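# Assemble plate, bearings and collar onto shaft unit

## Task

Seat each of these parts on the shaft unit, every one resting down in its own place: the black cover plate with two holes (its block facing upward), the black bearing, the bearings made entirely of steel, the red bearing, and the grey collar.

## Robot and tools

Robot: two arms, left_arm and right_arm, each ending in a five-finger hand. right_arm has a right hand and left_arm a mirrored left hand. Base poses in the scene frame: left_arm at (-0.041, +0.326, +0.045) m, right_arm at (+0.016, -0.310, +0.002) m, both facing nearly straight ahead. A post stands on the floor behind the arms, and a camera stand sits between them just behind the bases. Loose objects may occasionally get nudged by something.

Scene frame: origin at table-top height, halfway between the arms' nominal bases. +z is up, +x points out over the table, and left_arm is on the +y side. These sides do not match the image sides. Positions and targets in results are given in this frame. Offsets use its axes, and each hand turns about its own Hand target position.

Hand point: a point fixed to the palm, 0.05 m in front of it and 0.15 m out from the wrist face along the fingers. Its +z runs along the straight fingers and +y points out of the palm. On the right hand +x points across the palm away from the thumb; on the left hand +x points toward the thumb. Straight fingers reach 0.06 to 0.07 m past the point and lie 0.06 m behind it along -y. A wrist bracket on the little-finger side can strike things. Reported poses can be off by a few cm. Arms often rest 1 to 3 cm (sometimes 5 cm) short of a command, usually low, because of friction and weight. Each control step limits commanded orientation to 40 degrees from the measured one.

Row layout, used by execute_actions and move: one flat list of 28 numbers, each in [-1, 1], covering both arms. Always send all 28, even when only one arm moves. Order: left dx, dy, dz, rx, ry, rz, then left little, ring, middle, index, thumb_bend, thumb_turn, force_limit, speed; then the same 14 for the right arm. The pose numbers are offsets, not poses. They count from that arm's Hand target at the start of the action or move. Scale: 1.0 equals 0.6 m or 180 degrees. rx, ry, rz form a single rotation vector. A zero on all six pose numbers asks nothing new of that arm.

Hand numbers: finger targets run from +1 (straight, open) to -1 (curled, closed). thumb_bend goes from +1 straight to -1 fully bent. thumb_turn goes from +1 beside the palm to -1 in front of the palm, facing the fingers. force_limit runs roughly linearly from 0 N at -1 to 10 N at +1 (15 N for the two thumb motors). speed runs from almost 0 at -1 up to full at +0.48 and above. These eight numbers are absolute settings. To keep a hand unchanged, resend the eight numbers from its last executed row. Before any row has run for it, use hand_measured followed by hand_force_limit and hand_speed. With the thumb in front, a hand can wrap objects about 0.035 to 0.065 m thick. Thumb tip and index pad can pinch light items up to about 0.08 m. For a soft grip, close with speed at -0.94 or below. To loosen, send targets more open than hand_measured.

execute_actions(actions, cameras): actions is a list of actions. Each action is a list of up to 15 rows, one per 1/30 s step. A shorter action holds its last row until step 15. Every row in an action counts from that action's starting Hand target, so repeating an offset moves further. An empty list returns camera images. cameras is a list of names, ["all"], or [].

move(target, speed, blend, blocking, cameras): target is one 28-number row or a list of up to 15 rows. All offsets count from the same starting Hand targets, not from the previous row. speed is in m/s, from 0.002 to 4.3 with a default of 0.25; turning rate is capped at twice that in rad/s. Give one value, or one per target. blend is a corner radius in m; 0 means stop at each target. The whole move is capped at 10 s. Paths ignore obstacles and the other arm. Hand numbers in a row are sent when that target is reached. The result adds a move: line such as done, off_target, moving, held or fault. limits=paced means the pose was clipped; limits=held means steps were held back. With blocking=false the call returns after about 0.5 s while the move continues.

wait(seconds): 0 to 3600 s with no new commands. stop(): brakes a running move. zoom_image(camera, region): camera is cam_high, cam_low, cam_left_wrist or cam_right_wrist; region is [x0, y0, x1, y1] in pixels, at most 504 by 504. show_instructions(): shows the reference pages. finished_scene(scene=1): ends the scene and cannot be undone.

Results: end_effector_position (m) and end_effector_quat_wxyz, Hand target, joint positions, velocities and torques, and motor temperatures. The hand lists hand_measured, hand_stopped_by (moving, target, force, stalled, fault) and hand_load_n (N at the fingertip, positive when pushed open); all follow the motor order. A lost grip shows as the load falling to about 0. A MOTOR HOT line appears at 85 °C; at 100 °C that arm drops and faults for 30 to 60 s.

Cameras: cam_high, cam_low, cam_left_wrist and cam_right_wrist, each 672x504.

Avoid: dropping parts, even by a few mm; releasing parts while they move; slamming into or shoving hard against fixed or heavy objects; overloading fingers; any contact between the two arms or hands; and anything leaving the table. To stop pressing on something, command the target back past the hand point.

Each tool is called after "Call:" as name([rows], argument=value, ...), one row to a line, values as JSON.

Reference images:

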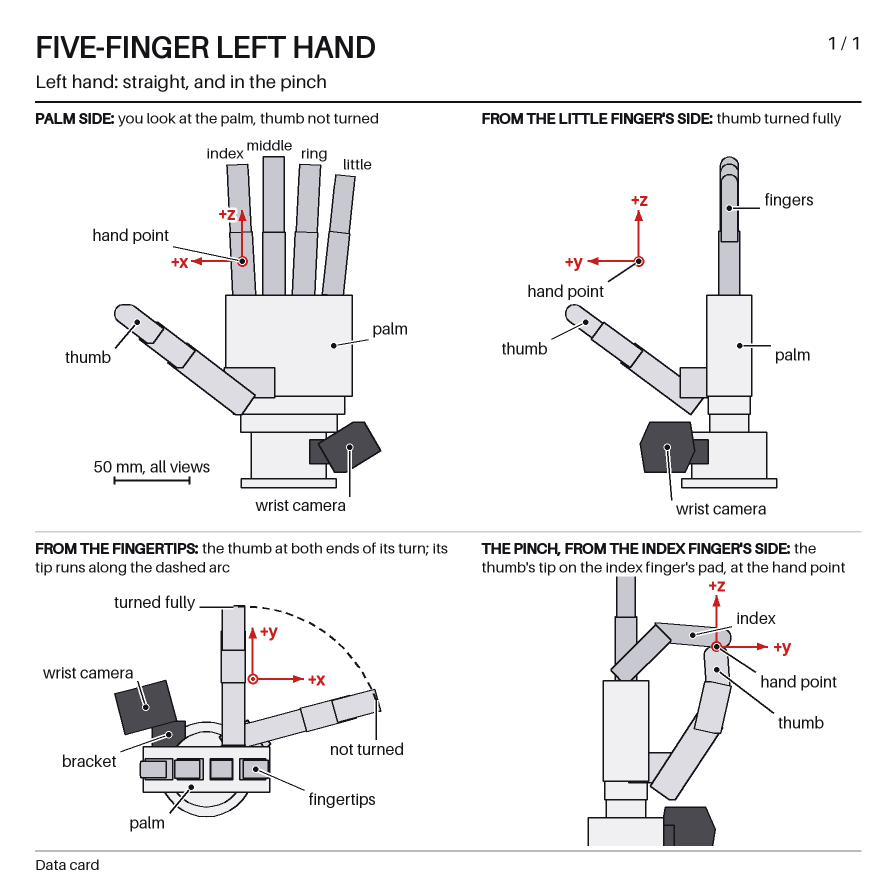

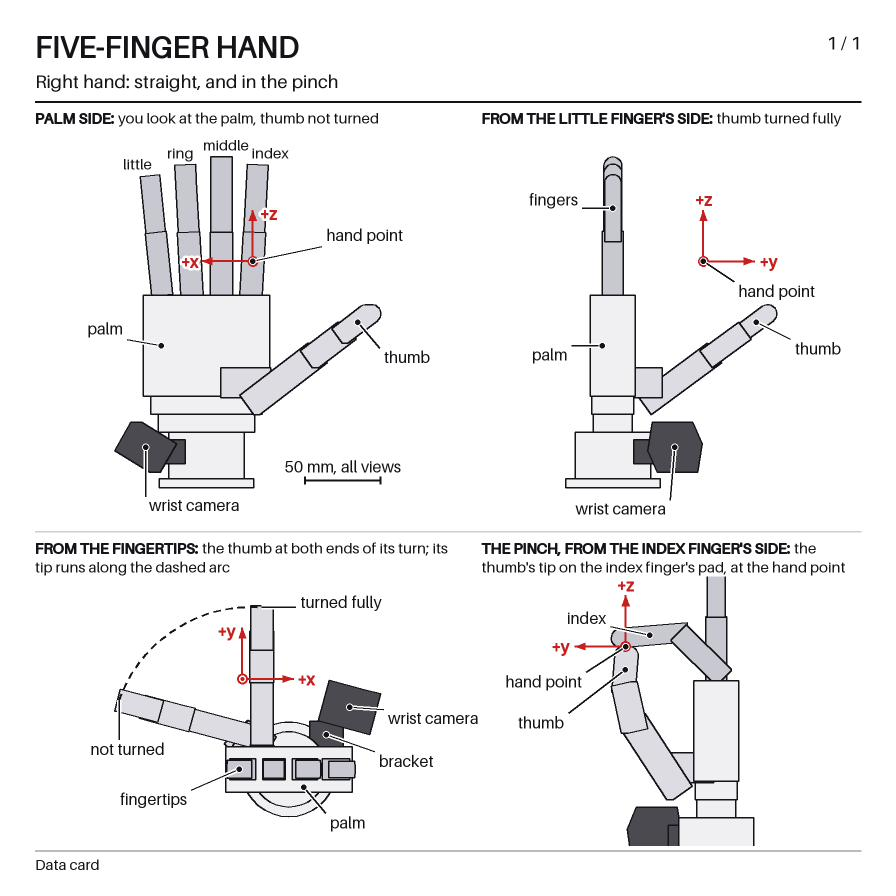

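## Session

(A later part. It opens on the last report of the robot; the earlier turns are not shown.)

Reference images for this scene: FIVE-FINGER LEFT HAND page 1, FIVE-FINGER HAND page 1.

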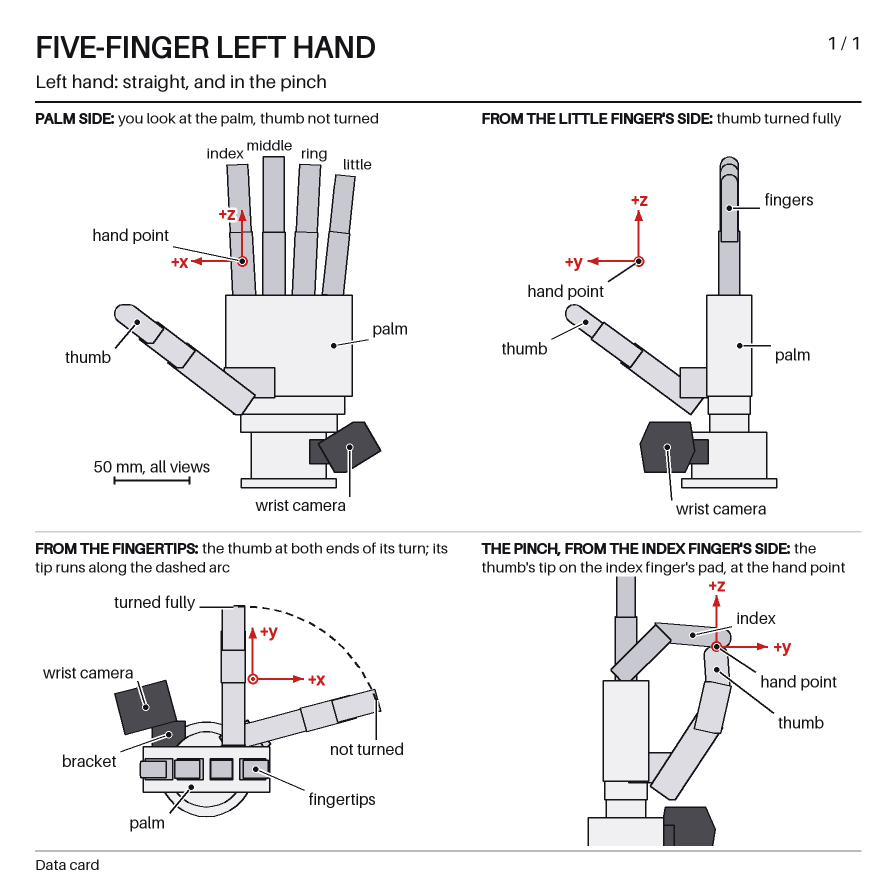

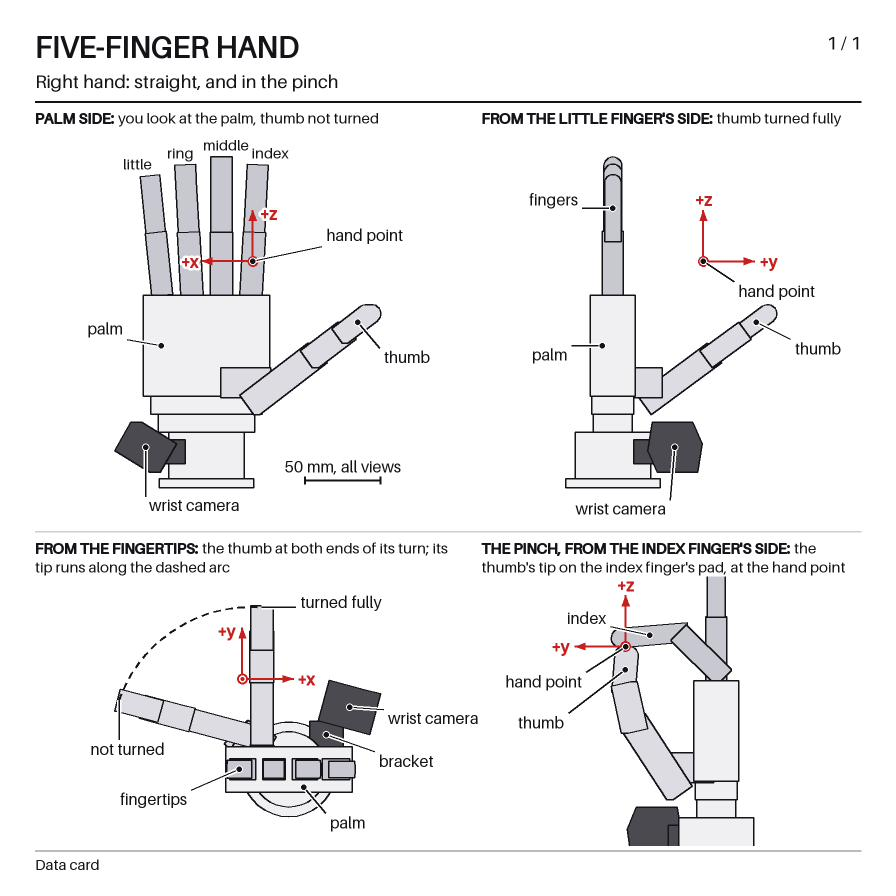

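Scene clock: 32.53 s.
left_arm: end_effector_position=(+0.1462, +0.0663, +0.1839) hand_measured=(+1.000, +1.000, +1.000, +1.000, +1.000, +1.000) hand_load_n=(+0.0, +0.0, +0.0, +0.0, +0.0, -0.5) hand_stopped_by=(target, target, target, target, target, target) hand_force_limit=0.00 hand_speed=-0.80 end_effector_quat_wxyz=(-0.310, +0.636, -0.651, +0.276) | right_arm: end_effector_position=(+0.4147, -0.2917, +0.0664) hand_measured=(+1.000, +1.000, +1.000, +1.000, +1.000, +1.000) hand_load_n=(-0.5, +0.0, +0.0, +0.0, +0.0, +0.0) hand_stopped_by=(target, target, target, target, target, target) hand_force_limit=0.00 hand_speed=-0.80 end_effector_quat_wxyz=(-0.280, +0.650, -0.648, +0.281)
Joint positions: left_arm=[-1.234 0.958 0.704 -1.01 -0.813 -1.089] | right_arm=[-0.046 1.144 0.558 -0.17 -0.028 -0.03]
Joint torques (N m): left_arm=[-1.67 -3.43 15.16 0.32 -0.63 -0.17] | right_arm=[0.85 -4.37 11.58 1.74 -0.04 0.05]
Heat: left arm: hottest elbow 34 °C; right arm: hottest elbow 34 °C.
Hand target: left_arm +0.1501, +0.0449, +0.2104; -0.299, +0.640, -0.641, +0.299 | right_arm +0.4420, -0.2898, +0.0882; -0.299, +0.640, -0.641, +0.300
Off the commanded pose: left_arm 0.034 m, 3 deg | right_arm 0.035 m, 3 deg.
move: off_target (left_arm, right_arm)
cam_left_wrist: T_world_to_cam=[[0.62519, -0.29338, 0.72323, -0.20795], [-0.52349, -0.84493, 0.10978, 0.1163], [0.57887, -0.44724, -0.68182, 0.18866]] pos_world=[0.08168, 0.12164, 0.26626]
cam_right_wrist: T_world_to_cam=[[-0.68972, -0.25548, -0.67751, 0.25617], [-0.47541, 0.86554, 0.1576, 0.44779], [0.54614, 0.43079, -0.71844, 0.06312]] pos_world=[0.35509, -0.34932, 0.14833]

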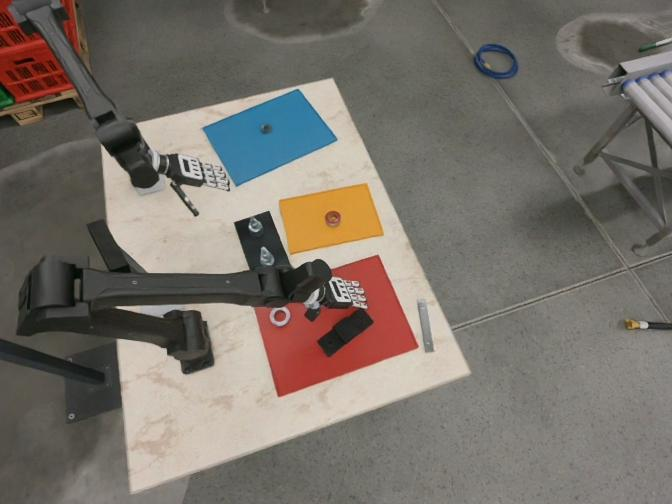

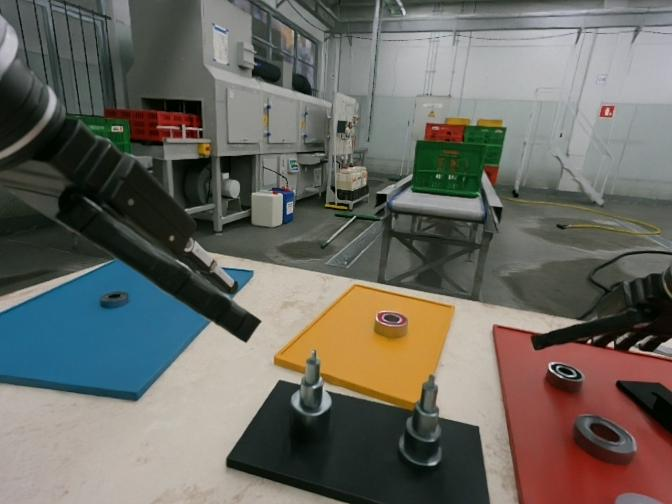

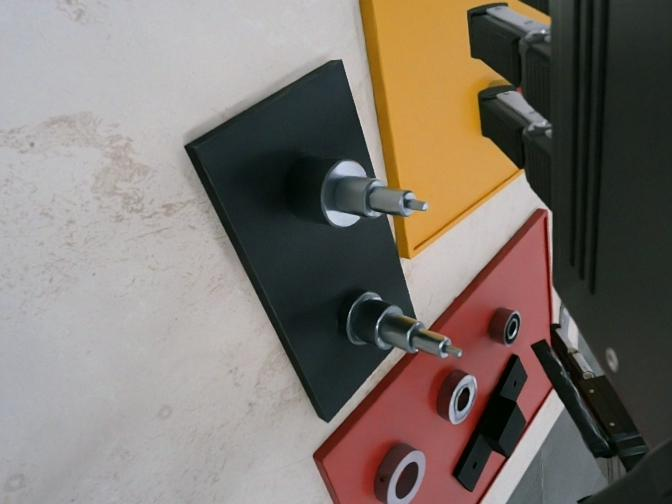

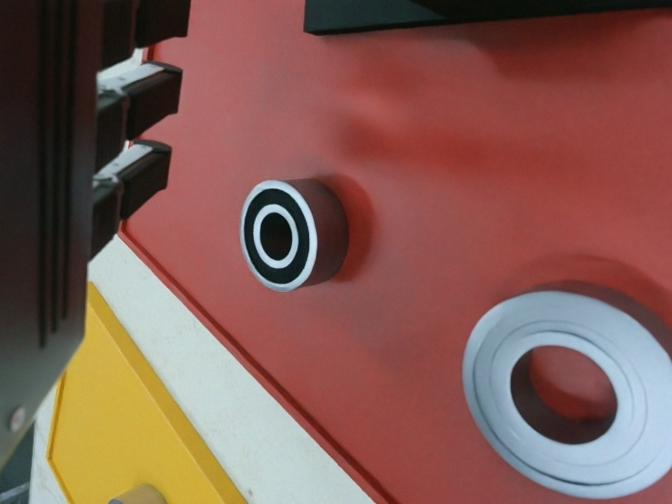

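Call:
move([
  [0.333, -0.01, 0.0, 0,0,0, 1,1,1,1,1,1,0,-0.8, 0,0,0,0,0,0, 1,1,1,1,1,1,0,-0.8],
  [0.567, -0.042, -0.18, 0,0,0, 1,1,1,1,1,1,0,-0.8, 0,0,0,0,0,0, 1,1,1,1,1,1,0,-0.8],
], cameras=["all"], blend=0.03)

Scene clock: 38.57 s.
left_arm: end_effector_position=(+0.4625, +0.0324, +0.0765) hand_measured=(+1.000, +1.000, +1.000, +1.000, +1.000, +1.000) hand_load_n=(+0.0, +0.0, +0.0, +0.0, +0.0, +0.0) hand_stopped_by=(target, target, target, target, target, target) hand_force_limit=0.00 hand_speed=-0.80 end_effector_quat_wxyz=(-0.291, +0.645, -0.654, +0.270) | right_arm: end_effector_position=(+0.4147, -0.2917, +0.0664) hand_measured=(+1.000, +1.000, +1.000, +1.000, +1.000, +1.000) hand_load_n=(+0.0, +0.0, +0.0, +0.0, +0.0, -0.5) hand_stopped_by=(target, target, target, target, target, target) hand_force_limit=0.00 hand_speed=-0.80 end_effector_quat_wxyz=(-0.280, +0.650, -0.648, +0.281)
Joint positions: left_arm=[-0.576 1.688 1.031 -0.2 -0.435 -0.409] | right_arm=[-0.046 1.144 0.558 -0.17 -0.028 -0.03]
Joint torques (N m): left_arm=[0.91 -12.28 13.31 2.11 -0.15 0.06] | right_arm=[0.91 -4.31 11.58 1.73 -0.04 0.06]
Motor temperatures (°C): left_arm=[28 30 36 28 30 28] | right_arm=[32 30 35 29 30 29]
Heat: left arm: hottest elbow 36 °C; right arm: hottest elbow 35 °C.
Hand target: left_arm +0.4902, +0.0196, +0.1024; -0.299, +0.640, -0.641, +0.299 | right_arm +0.4420, -0.2898, +0.0882; -0.299, +0.640, -0.641, +0.300
Off the commanded pose: left_arm 0.040 m, 4 deg | right_arm 0.035 m, 3 deg.
move: off_target (left_arm)
cam_left_wrist: T_world_to_cam=[[0.65405, -0.27768, 0.70364, -0.35026], [-0.5174, -0.84279, 0.14834, 0.25923], [0.55183, -0.46109, -0.6949, -0.06868]] pos_world=[0.40111, 0.08955, 0.16028]
cam_right_wrist: T_world_to_cam=[[-0.68972, -0.25548, -0.67751, 0.25617], [-0.47541, 0.86554, 0.1576, 0.44779], [0.54614, 0.43079, -0.71844, 0.06312]] pos_world=[0.35509, -0.34932, 0.14833]

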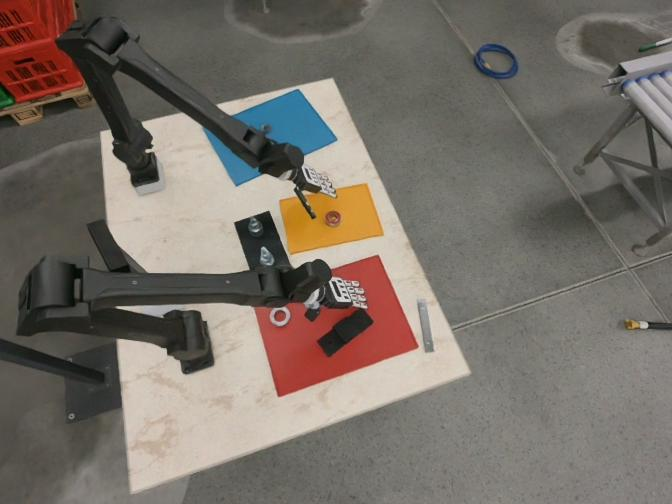

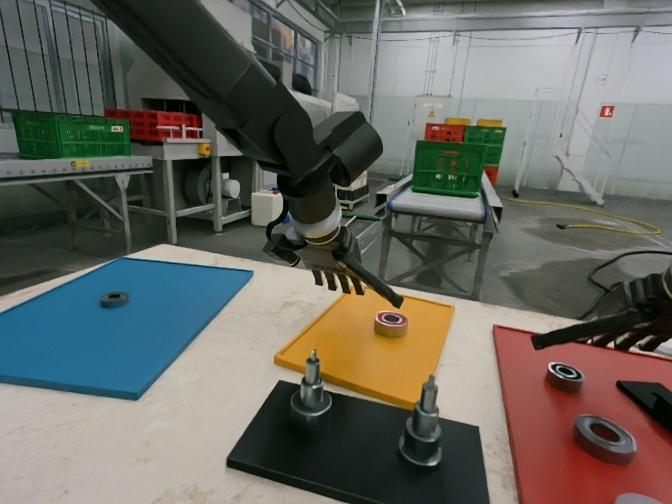

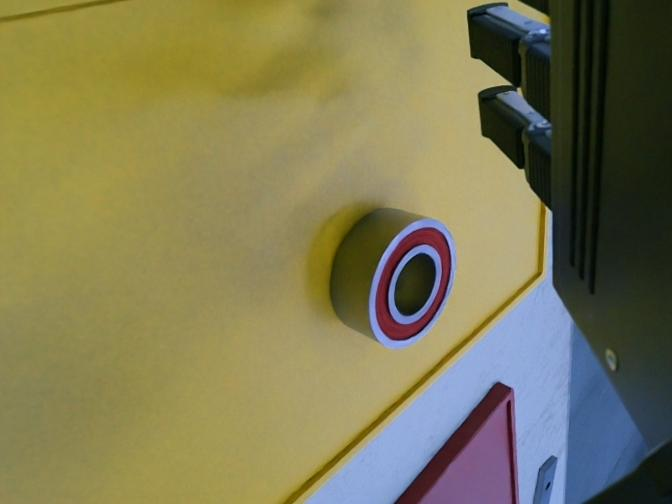

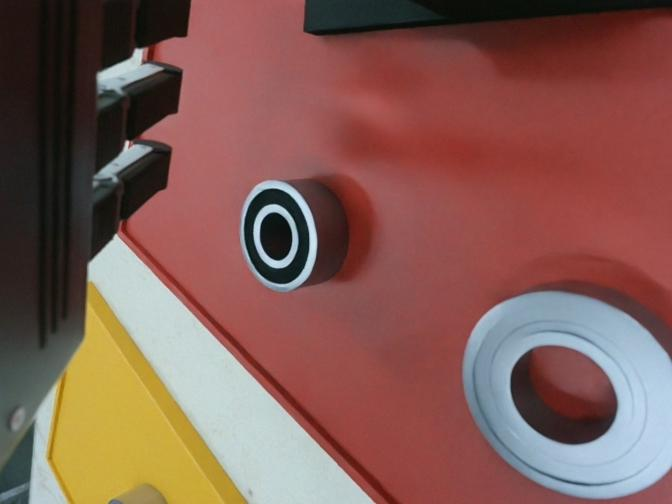

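Call:
zoom_image(camera="cam_left_wrist", region=[320, 195, 470, 355])

Call:
zoom_image(camera="cam_low", region=[240, 170, 440, 350])

Scaled by 3.150.

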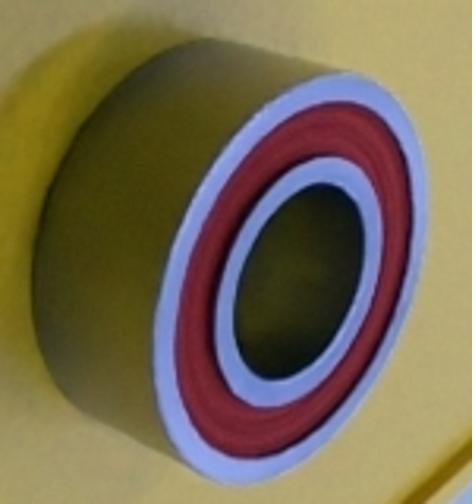

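Scaled by 2.520.

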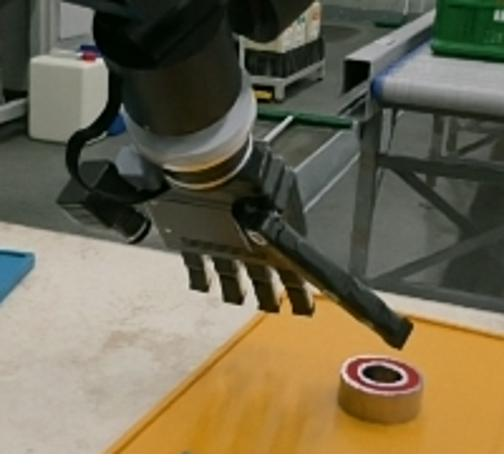

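Call:
zoom_image(camera="cam_high", region=[260, 130, 380, 240])

Call:
zoom_image(camera="cam_high", region=[280, 250, 400, 350])

Call:
zoom_image(camera="cam_low", region=[500, 220, 672, 400])

Scaled by 4.200.

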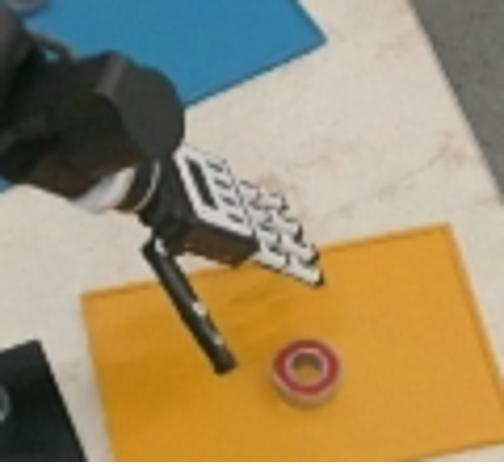

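Scaled by 4.200.

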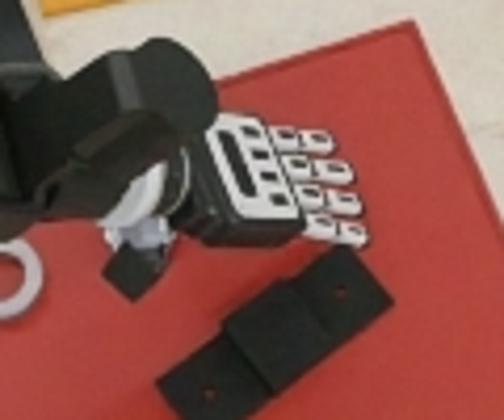

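Scaled by 2.800.

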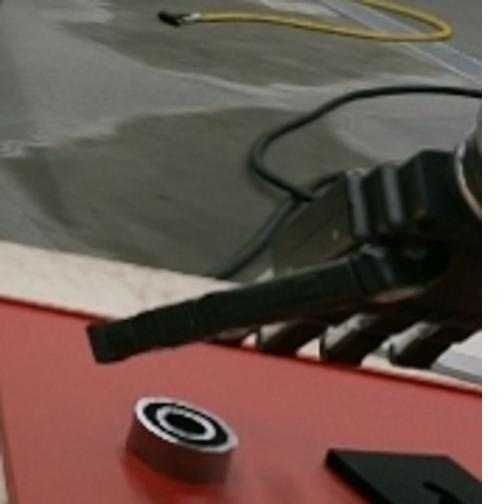

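Call:
move(target=[0.108, -0.1217, 0.04, 0,0,0, -1,-1,0.4,0.4,1,-1,0,-0.3, 0,0,0,0,0,0, 1,1,1,1,1,1,0,-0.8], cameras=["all"], speed=0.15)

Scene clock: 49.27 s.
left_arm: end_effector_position=(+0.5377, -0.0344, +0.1004) hand_measured=(-1.000, -1.000, +0.400, +0.400, +1.000, -1.000) hand_load_n=(+0.0, +0.0, +0.0, +0.0, +0.0, +0.0) hand_stopped_by=(target, target, target, target, target, target) hand_force_limit=0.00 hand_speed=-0.30 end_effector_quat_wxyz=(-0.297, +0.641, -0.653, +0.275) | right_arm: end_effector_position=(+0.4147, -0.2917, +0.0664) hand_measured=(+1.000, +1.000, +1.000, +1.000, +1.000, +1.000) hand_load_n=(+0.0, +0.0, +0.0, +0.0, +0.0, +0.0) hand_stopped_by=(target, target, target, target, target, target) hand_force_limit=0.00 hand_speed=-0.80 end_effector_quat_wxyz=(-0.280, +0.650, -0.648, +0.281)
Joint positions: left_arm=[-0.603 1.872 1.366 -0.344 -0.459 -0.419] | right_arm=[-0.046 1.144 0.558 -0.17 -0.028 -0.03]
Joint torques (N m): left_arm=[-0.73 -14.86 14.63 1.17 -0.3 -0.12] | right_arm=[0.91 -4.31 11.59 1.76 -0.04 0.06]
Heat: left arm: hottest elbow 40 °C; right arm: hottest elbow 37 °C.
Hand target: left_arm +0.5550, -0.0533, +0.1264; -0.299, +0.641, -0.641, +0.299 | right_arm +0.4420, -0.2898, +0.0882; -0.299, +0.640, -0.641, +0.300
Off the commanded pose: left_arm 0.037 m, 3 deg | right_arm 0.035 m, 3 deg.
move: off_target (left_arm)
cam_left_wrist: T_world_to_cam=[[0.64096, -0.28225, 0.7138, -0.42887], [-0.52294, -0.8413, 0.13691, 0.24243], [0.56188, -0.46103, -0.68684, -0.1307]] pos_world=[0.4751, 0.02265, 0.18316]
cam_right_wrist: T_world_to_cam=[[-0.68972, -0.25548, -0.67751, 0.25617], [-0.47541, 0.86554, 0.1576, 0.44779], [0.54614, 0.43079, -0.71844, 0.06312]] pos_world=[0.35509, -0.34932, 0.14833]

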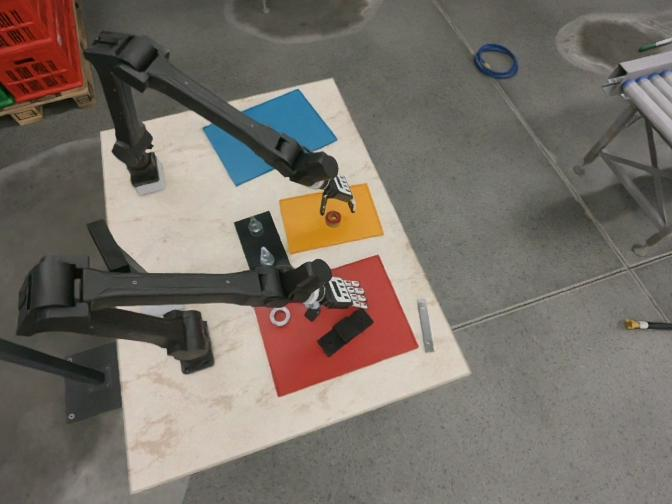

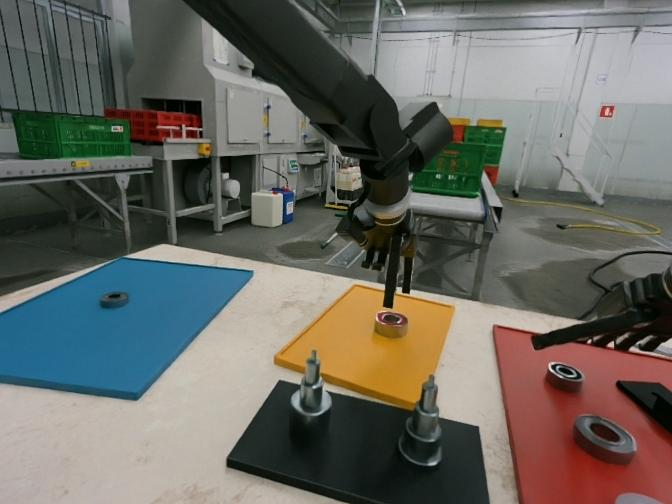

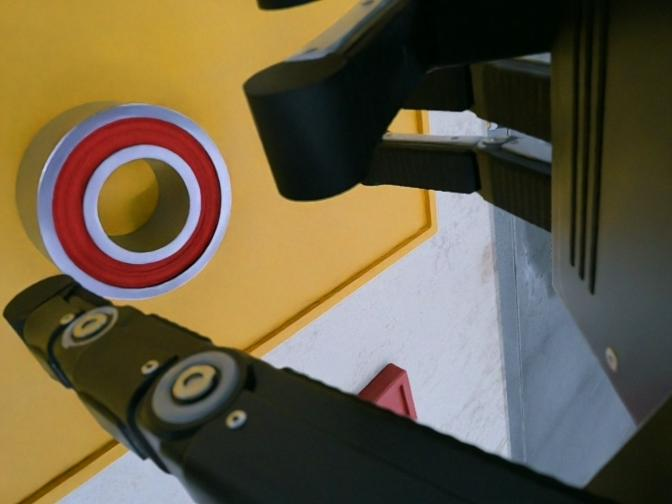

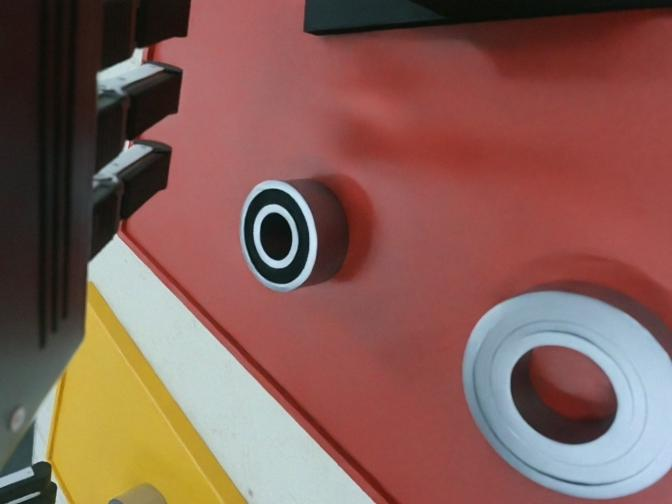

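Call:
zoom_image(camera="cam_low", region=[320, 170, 470, 350])

Call:
zoom_image(camera="cam_high", region=[300, 150, 380, 240])

Call:
zoom_image(camera="cam_left_wrist", region=[0, 0, 504, 504])

Scaled by 2.800.

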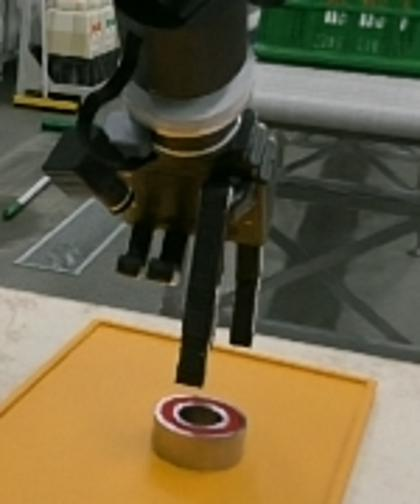

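Scaled by 5.600.

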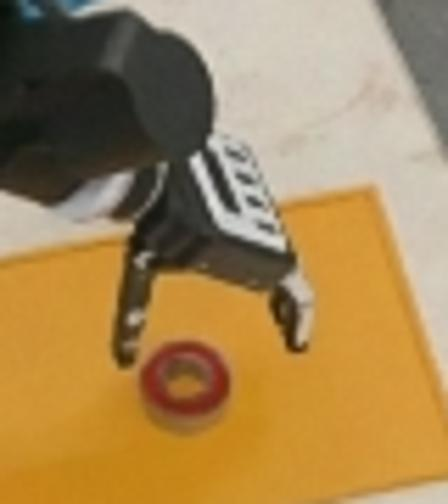

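Scaled by 1.000.

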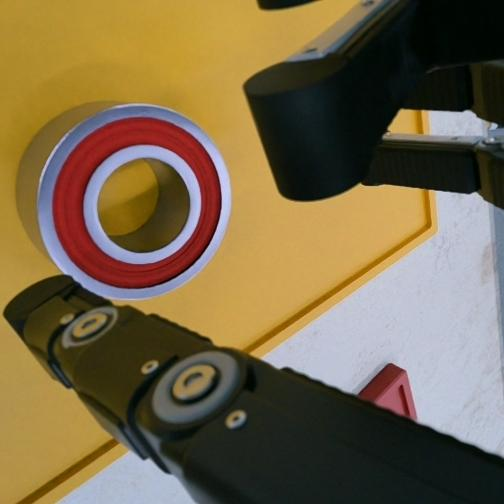

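Call:
zoom_image(camera="cam_left_wrist", region=[230, 0, 560, 260])

Call:
zoom_image(camera="cam_left_wrist", region=[0, 250, 300, 470])

Scaled by 1.527.

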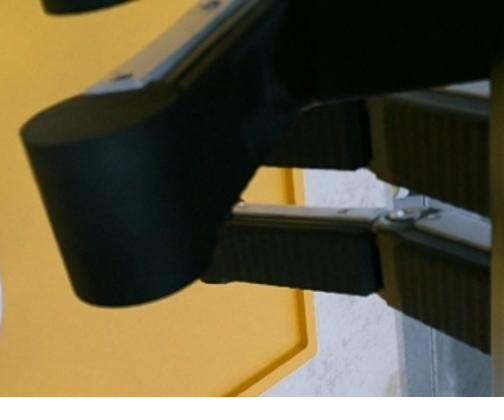

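Scaled by 1.680.

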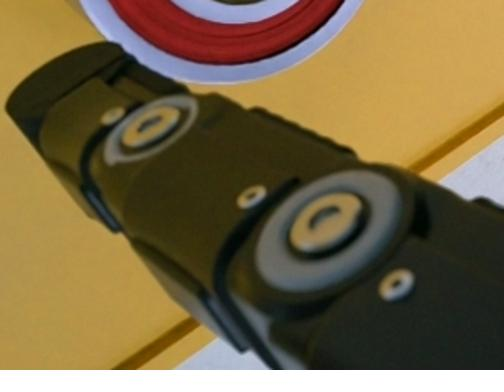

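Call:
move(target=[-0.0067, -0.0083, -0.0583, 0,0,0, -1,-1,0.4,0.4,1,-1,0,-0.3, 0,0,0,0,0,0, 1,1,1,1,1,1,0,-0.8], cameras=["all"], speed=0.06)

Scene clock: 55.33 s.
left_arm: end_effector_position=(+0.5413, -0.0424, +0.0765) hand_measured=(-1.000, -1.000, +0.400, +0.400, +1.000, -1.000) hand_load_n=(+0.5, +0.0, +0.0, +0.0, +0.0, +0.5) hand_stopped_by=(target, target, target, target, target, target) hand_force_limit=0.00 hand_speed=-0.30 end_effector_quat_wxyz=(-0.297, +0.641, -0.651, +0.276) | right_arm: end_effector_position=(+0.4147, -0.2917, +0.0664) hand_measured=(+1.000, +1.000, +1.000, +1.000, +1.000, +1.000) hand_load_n=(+0.0, +0.0, +0.0, +0.0, +0.0, -0.5) hand_stopped_by=(target, target, target, target, target, target) hand_force_limit=0.00 hand_speed=-0.80 end_effector_quat_wxyz=(-0.280, +0.650, -0.648, +0.281)
Joint positions: left_arm=[-0.611 1.919 1.366 -0.296 -0.467 -0.428] | right_arm=[-0.046 1.144 0.558 -0.17 -0.028 -0.03]
Joint torques (N m): left_arm=[-0.79 -15.27 11.38 1.98 -0.33 -0.13] | right_arm=[0.97 -4.31 11.59 1.74 -0.04 0.05]
Motor temperatures (°C): left_arm=[28 30 42 28 30 28] | right_arm=[32 30 38 29 30 29]
Heat: left arm: hottest elbow 42 °C; right arm: hottest elbow 38 °C.
Hand target: left_arm +0.5510, -0.0583, +0.0913; -0.299, +0.641, -0.641, +0.299 | right_arm +0.4420, -0.2898, +0.0882; -0.299, +0.640, -0.641, +0.300
Off the commanded pose: left_arm 0.024 m, 3 deg | right_arm 0.035 m, 3 deg.
move: off_target (left_arm)
cam_left_wrist: T_world_to_cam=[[0.63886, -0.27877, 0.71703, -0.41543], [-0.52128, -0.84232, 0.13697, 0.23998], [0.56579, -0.46129, -0.68345, -0.15517]] pos_world=[0.4783, 0.01475, 0.15896]
cam_right_wrist: T_world_to_cam=[[-0.68972, -0.25548, -0.67751, 0.25617], [-0.47541, 0.86554, 0.1576, 0.44779], [0.54614, 0.43079, -0.71844, 0.06312]] pos_world=[0.35509, -0.34932, 0.14833]

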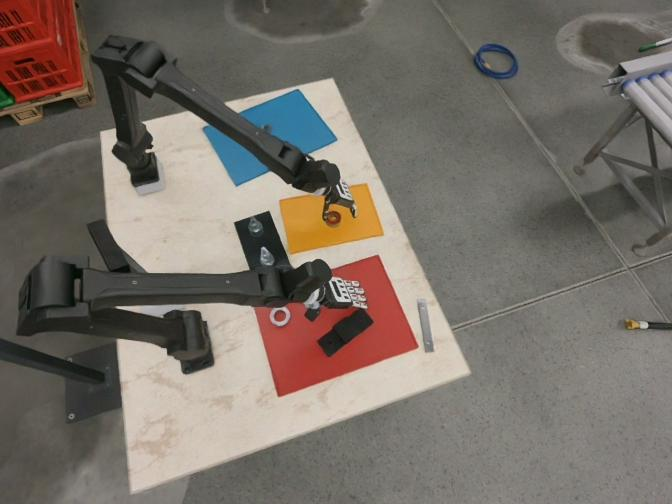

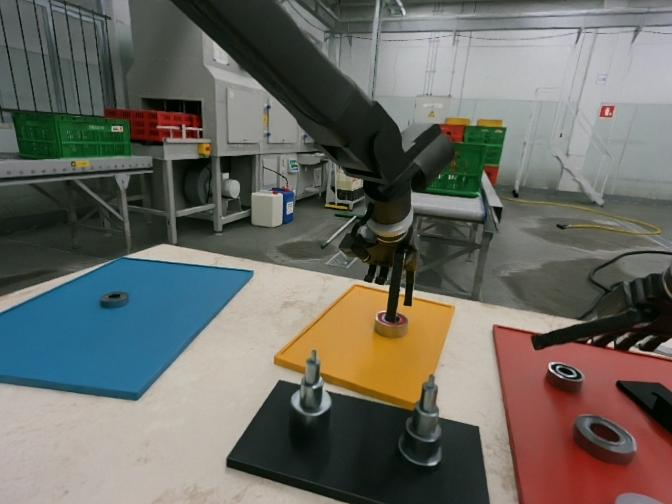

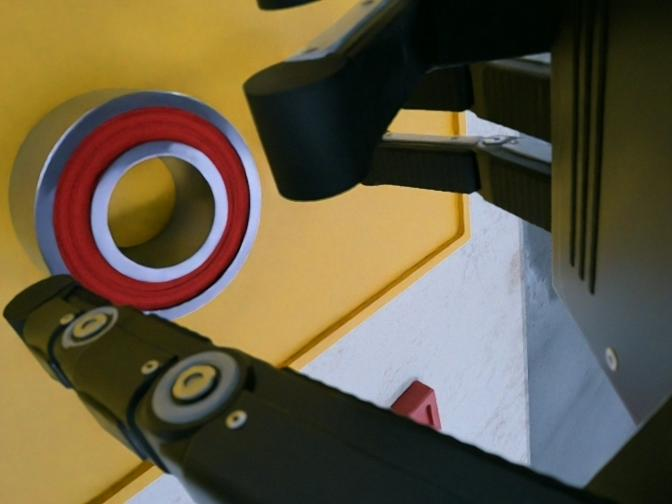

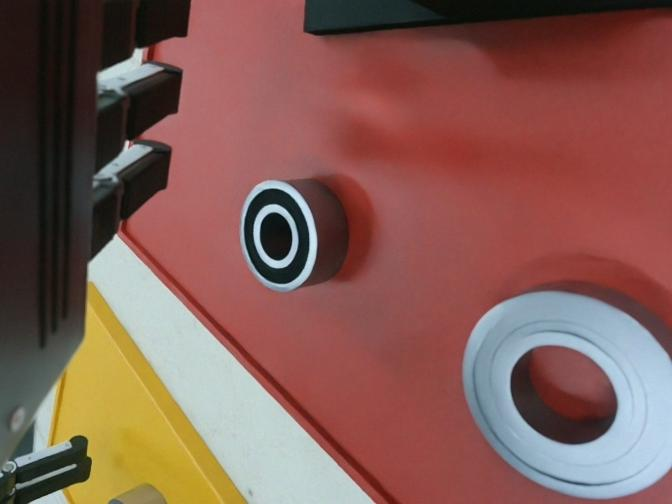

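Call:
zoom_image(camera="cam_low", region=[350, 230, 450, 350])

Call:
zoom_image(camera="cam_high", region=[300, 170, 370, 240])

Scaled by 4.200.

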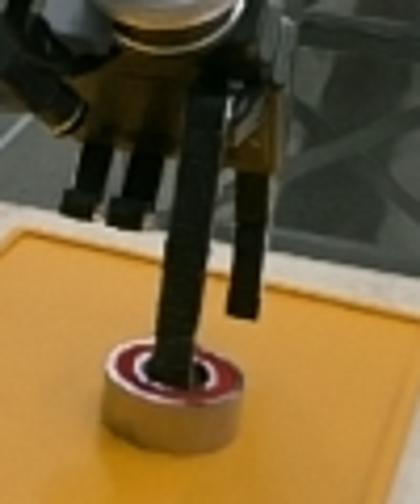

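Scaled by 7.200.

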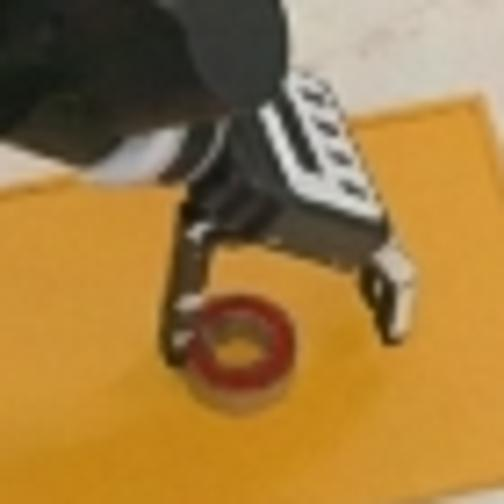

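Call:
move(target=[-0.025, 0.006, 0, 0,0,0, -1,-1,0.4,0.4,1,-1,0,-0.3, 0,0,0,0,0,0, 1,1,1,1,1,1,0,-0.8], cameras=["cam_low","cam_high","cam_left_wrist"], speed=0.06)

Scene clock: 57.00 s.
left_arm: end_effector_position=(+0.5351, -0.0460, +0.0728) hand_measured=(-1.000, -1.000, +0.400, +0.400, +1.000, -1.000) hand_load_n=(+0.0, +0.5, +0.0, +0.5, -0.5, +0.0) hand_stopped_by=(target, target, target, target, target, target) hand_force_limit=0.00 hand_speed=-0.30 end_effector_quat_wxyz=(-0.298, +0.641, -0.651, +0.278) | right_arm: end_effector_position=(+0.4147, -0.2917, +0.0664) hand_measured=(+1.000, +1.000, +1.000, +1.000, +1.000, +1.000) hand_load_n=(+0.0, +0.5, +0.0, +0.0, -0.5, -0.5) hand_stopped_by=(target, target, target, target, target, target) hand_force_limit=0.00 hand_speed=-0.80 end_effector_quat_wxyz=(-0.280, +0.650, -0.648, +0.281)
Joint positions: left_arm=[-0.622 1.917 1.351 -0.284 -0.473 -0.436] | right_arm=[-0.046 1.144 0.558 -0.17 -0.028 -0.03]
Joint torques (N m): left_arm=[-0.5 -16.15 8.66 2.22 -0.4 -0.15] | right_arm=[0.91 -4.31 11.59 1.76 -0.04 0.06]
Heat: left arm: hottest elbow 42 °C; right arm: hottest elbow 38 °C.
Hand target: left_arm +0.5361, -0.0547, +0.0914; -0.299, +0.641, -0.641, +0.299 | right_arm +0.4420, -0.2898, +0.0882; -0.299, +0.640, -0.641, +0.300
Off the commanded pose: left_arm 0.021 m, 3 deg | right_arm 0.035 m, 3 deg.
move: off_target (left_arm)
cam_left_wrist: T_world_to_cam=[[0.63694, -0.27871, 0.71877, -0.40891], [-0.52253, -0.84159, 0.1367, 0.23499], [0.56681, -0.46265, -0.68168, -0.15658]] pos_world=[0.47199, 0.01135, 0.15505]
Images, in order (width x height): cam_high 672x504, cam_low 672x504, cam_left_wrist 672x504.

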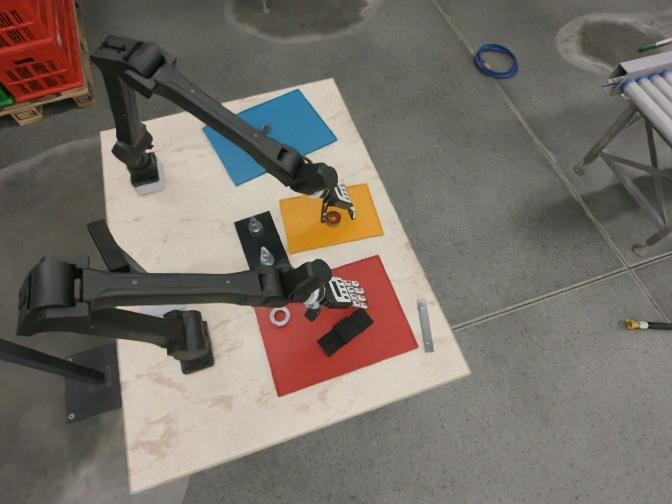

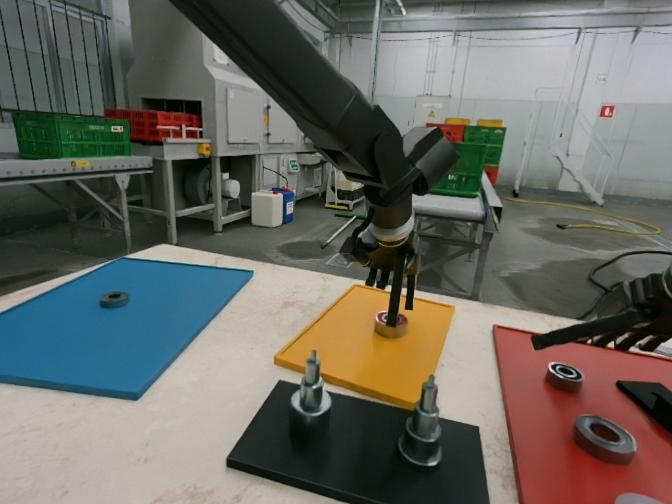

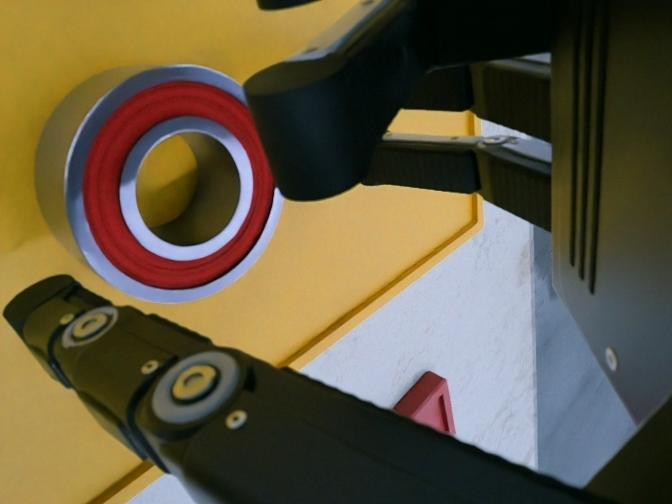

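Call:
zoom_image(camera="cam_low", region=[350, 230, 450, 350])

Call:
zoom_image(camera="cam_high", region=[300, 170, 370, 240])

Scaled by 4.200.

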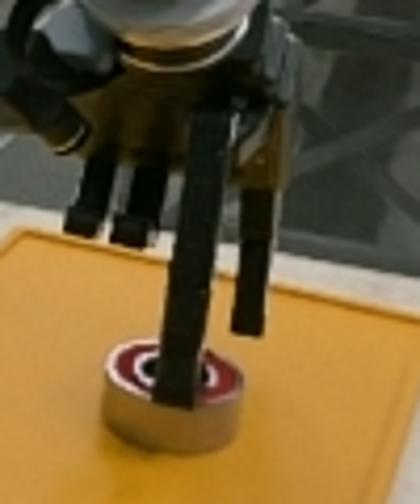

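Scaled by 7.200.

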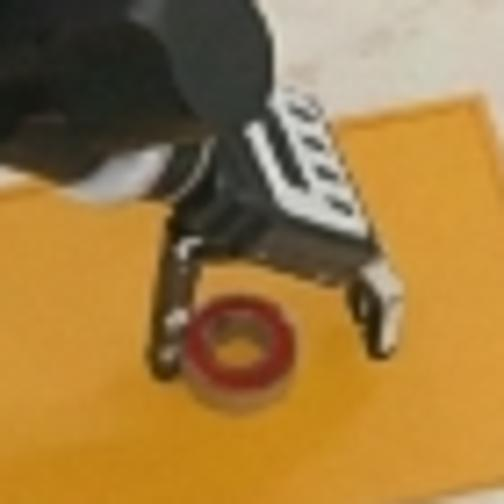

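Call:
move(target=[-0.01, 0.01, -0.03, 0,0,0, -1,-1,0.4,0.4,1,-1,0,-0.3, 0,0,0,0,0,0, 1,1,1,1,1,1,0,-0.8], cameras=["cam_low","cam_high","cam_left_wrist"], speed=0.05)

Scene clock: 58.63 s.
left_arm: end_effector_position=(+0.5309, -0.0426, +0.0627) hand_measured=(-1.000, -1.000, +0.400, +0.400, +1.000, -1.000) hand_load_n=(+0.0, +0.0, +0.0, +0.0, +0.0, +0.0) hand_stopped_by=(target, target, target, target, target, target) hand_force_limit=0.00 hand_speed=-0.30 end_effector_quat_wxyz=(-0.299, +0.641, -0.647, +0.285) | right_arm: end_effector_position=(+0.4147, -0.2917, +0.0664) hand_measured=(+1.000, +1.000, +1.000, +1.000, +1.000, +1.000) hand_load_n=(-0.5, +0.0, +0.0, +0.0, +0.0, -0.5) hand_stopped_by=(target, target, target, target, target, target) hand_force_limit=0.00 hand_speed=-0.80 end_effector_quat_wxyz=(-0.280, +0.650, -0.648, +0.281)
Joint positions: left_arm=[-0.622 1.916 1.309 -0.228 -0.475 -0.437] | right_arm=[-0.046 1.144 0.558 -0.17 -0.028 -0.03]
Joint torques (N m): left_arm=[-0.67 -16.73 8.25 2.11 -0.27 -0.17] | right_arm=[0.91 -4.31 11.58 1.74 -0.04 0.05]
Heat: left arm: hottest elbow 42 °C; right arm: hottest elbow 38 °C.
Hand target: left_arm +0.5300, -0.0487, +0.0733; -0.299, +0.641, -0.641, +0.299 | right_arm +0.4420, -0.2898, +0.0882; -0.299, +0.640, -0.641, +0.300
Off the commanded pose: left_arm 0.012 m, 2 deg | right_arm 0.035 m, 3 deg.
move: off_target (left_arm)
cam_left_wrist: T_world_to_cam=[[0.62777, -0.27132, 0.72959, -0.39353], [-0.52327, -0.841, 0.13749, 0.23732], [0.57628, -0.46808, -0.66993, -0.16547]] pos_world=[0.46658, 0.01536, 0.14363]
Images, in order (width x height): cam_high 672x504, cam_low 672x504, cam_left_wrist 672x504.

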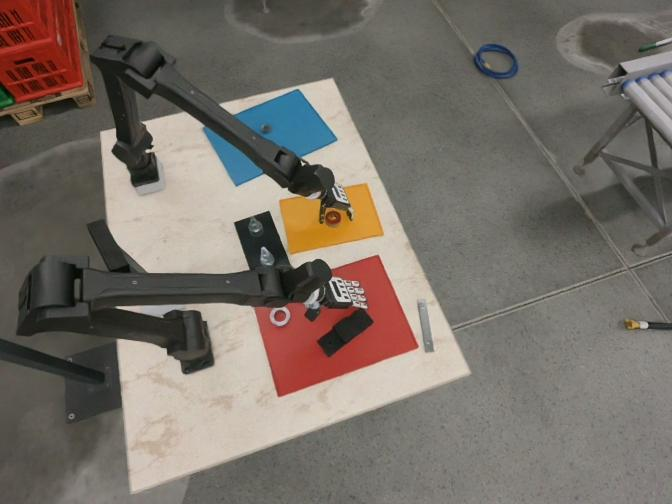

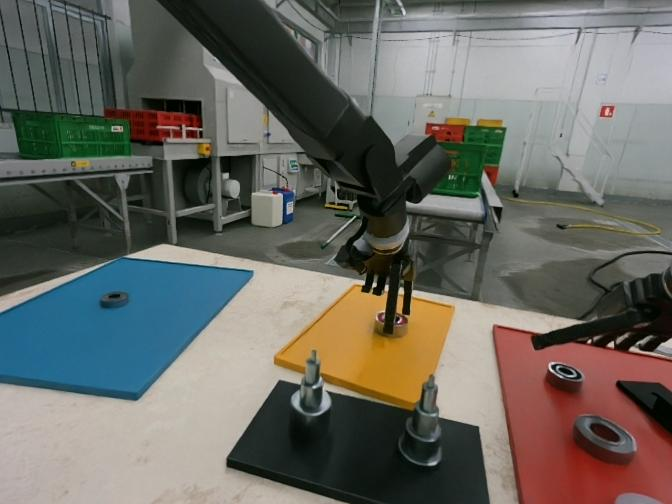

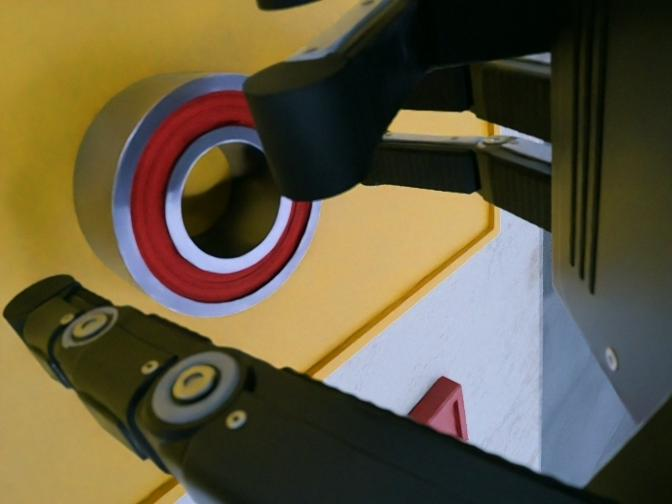

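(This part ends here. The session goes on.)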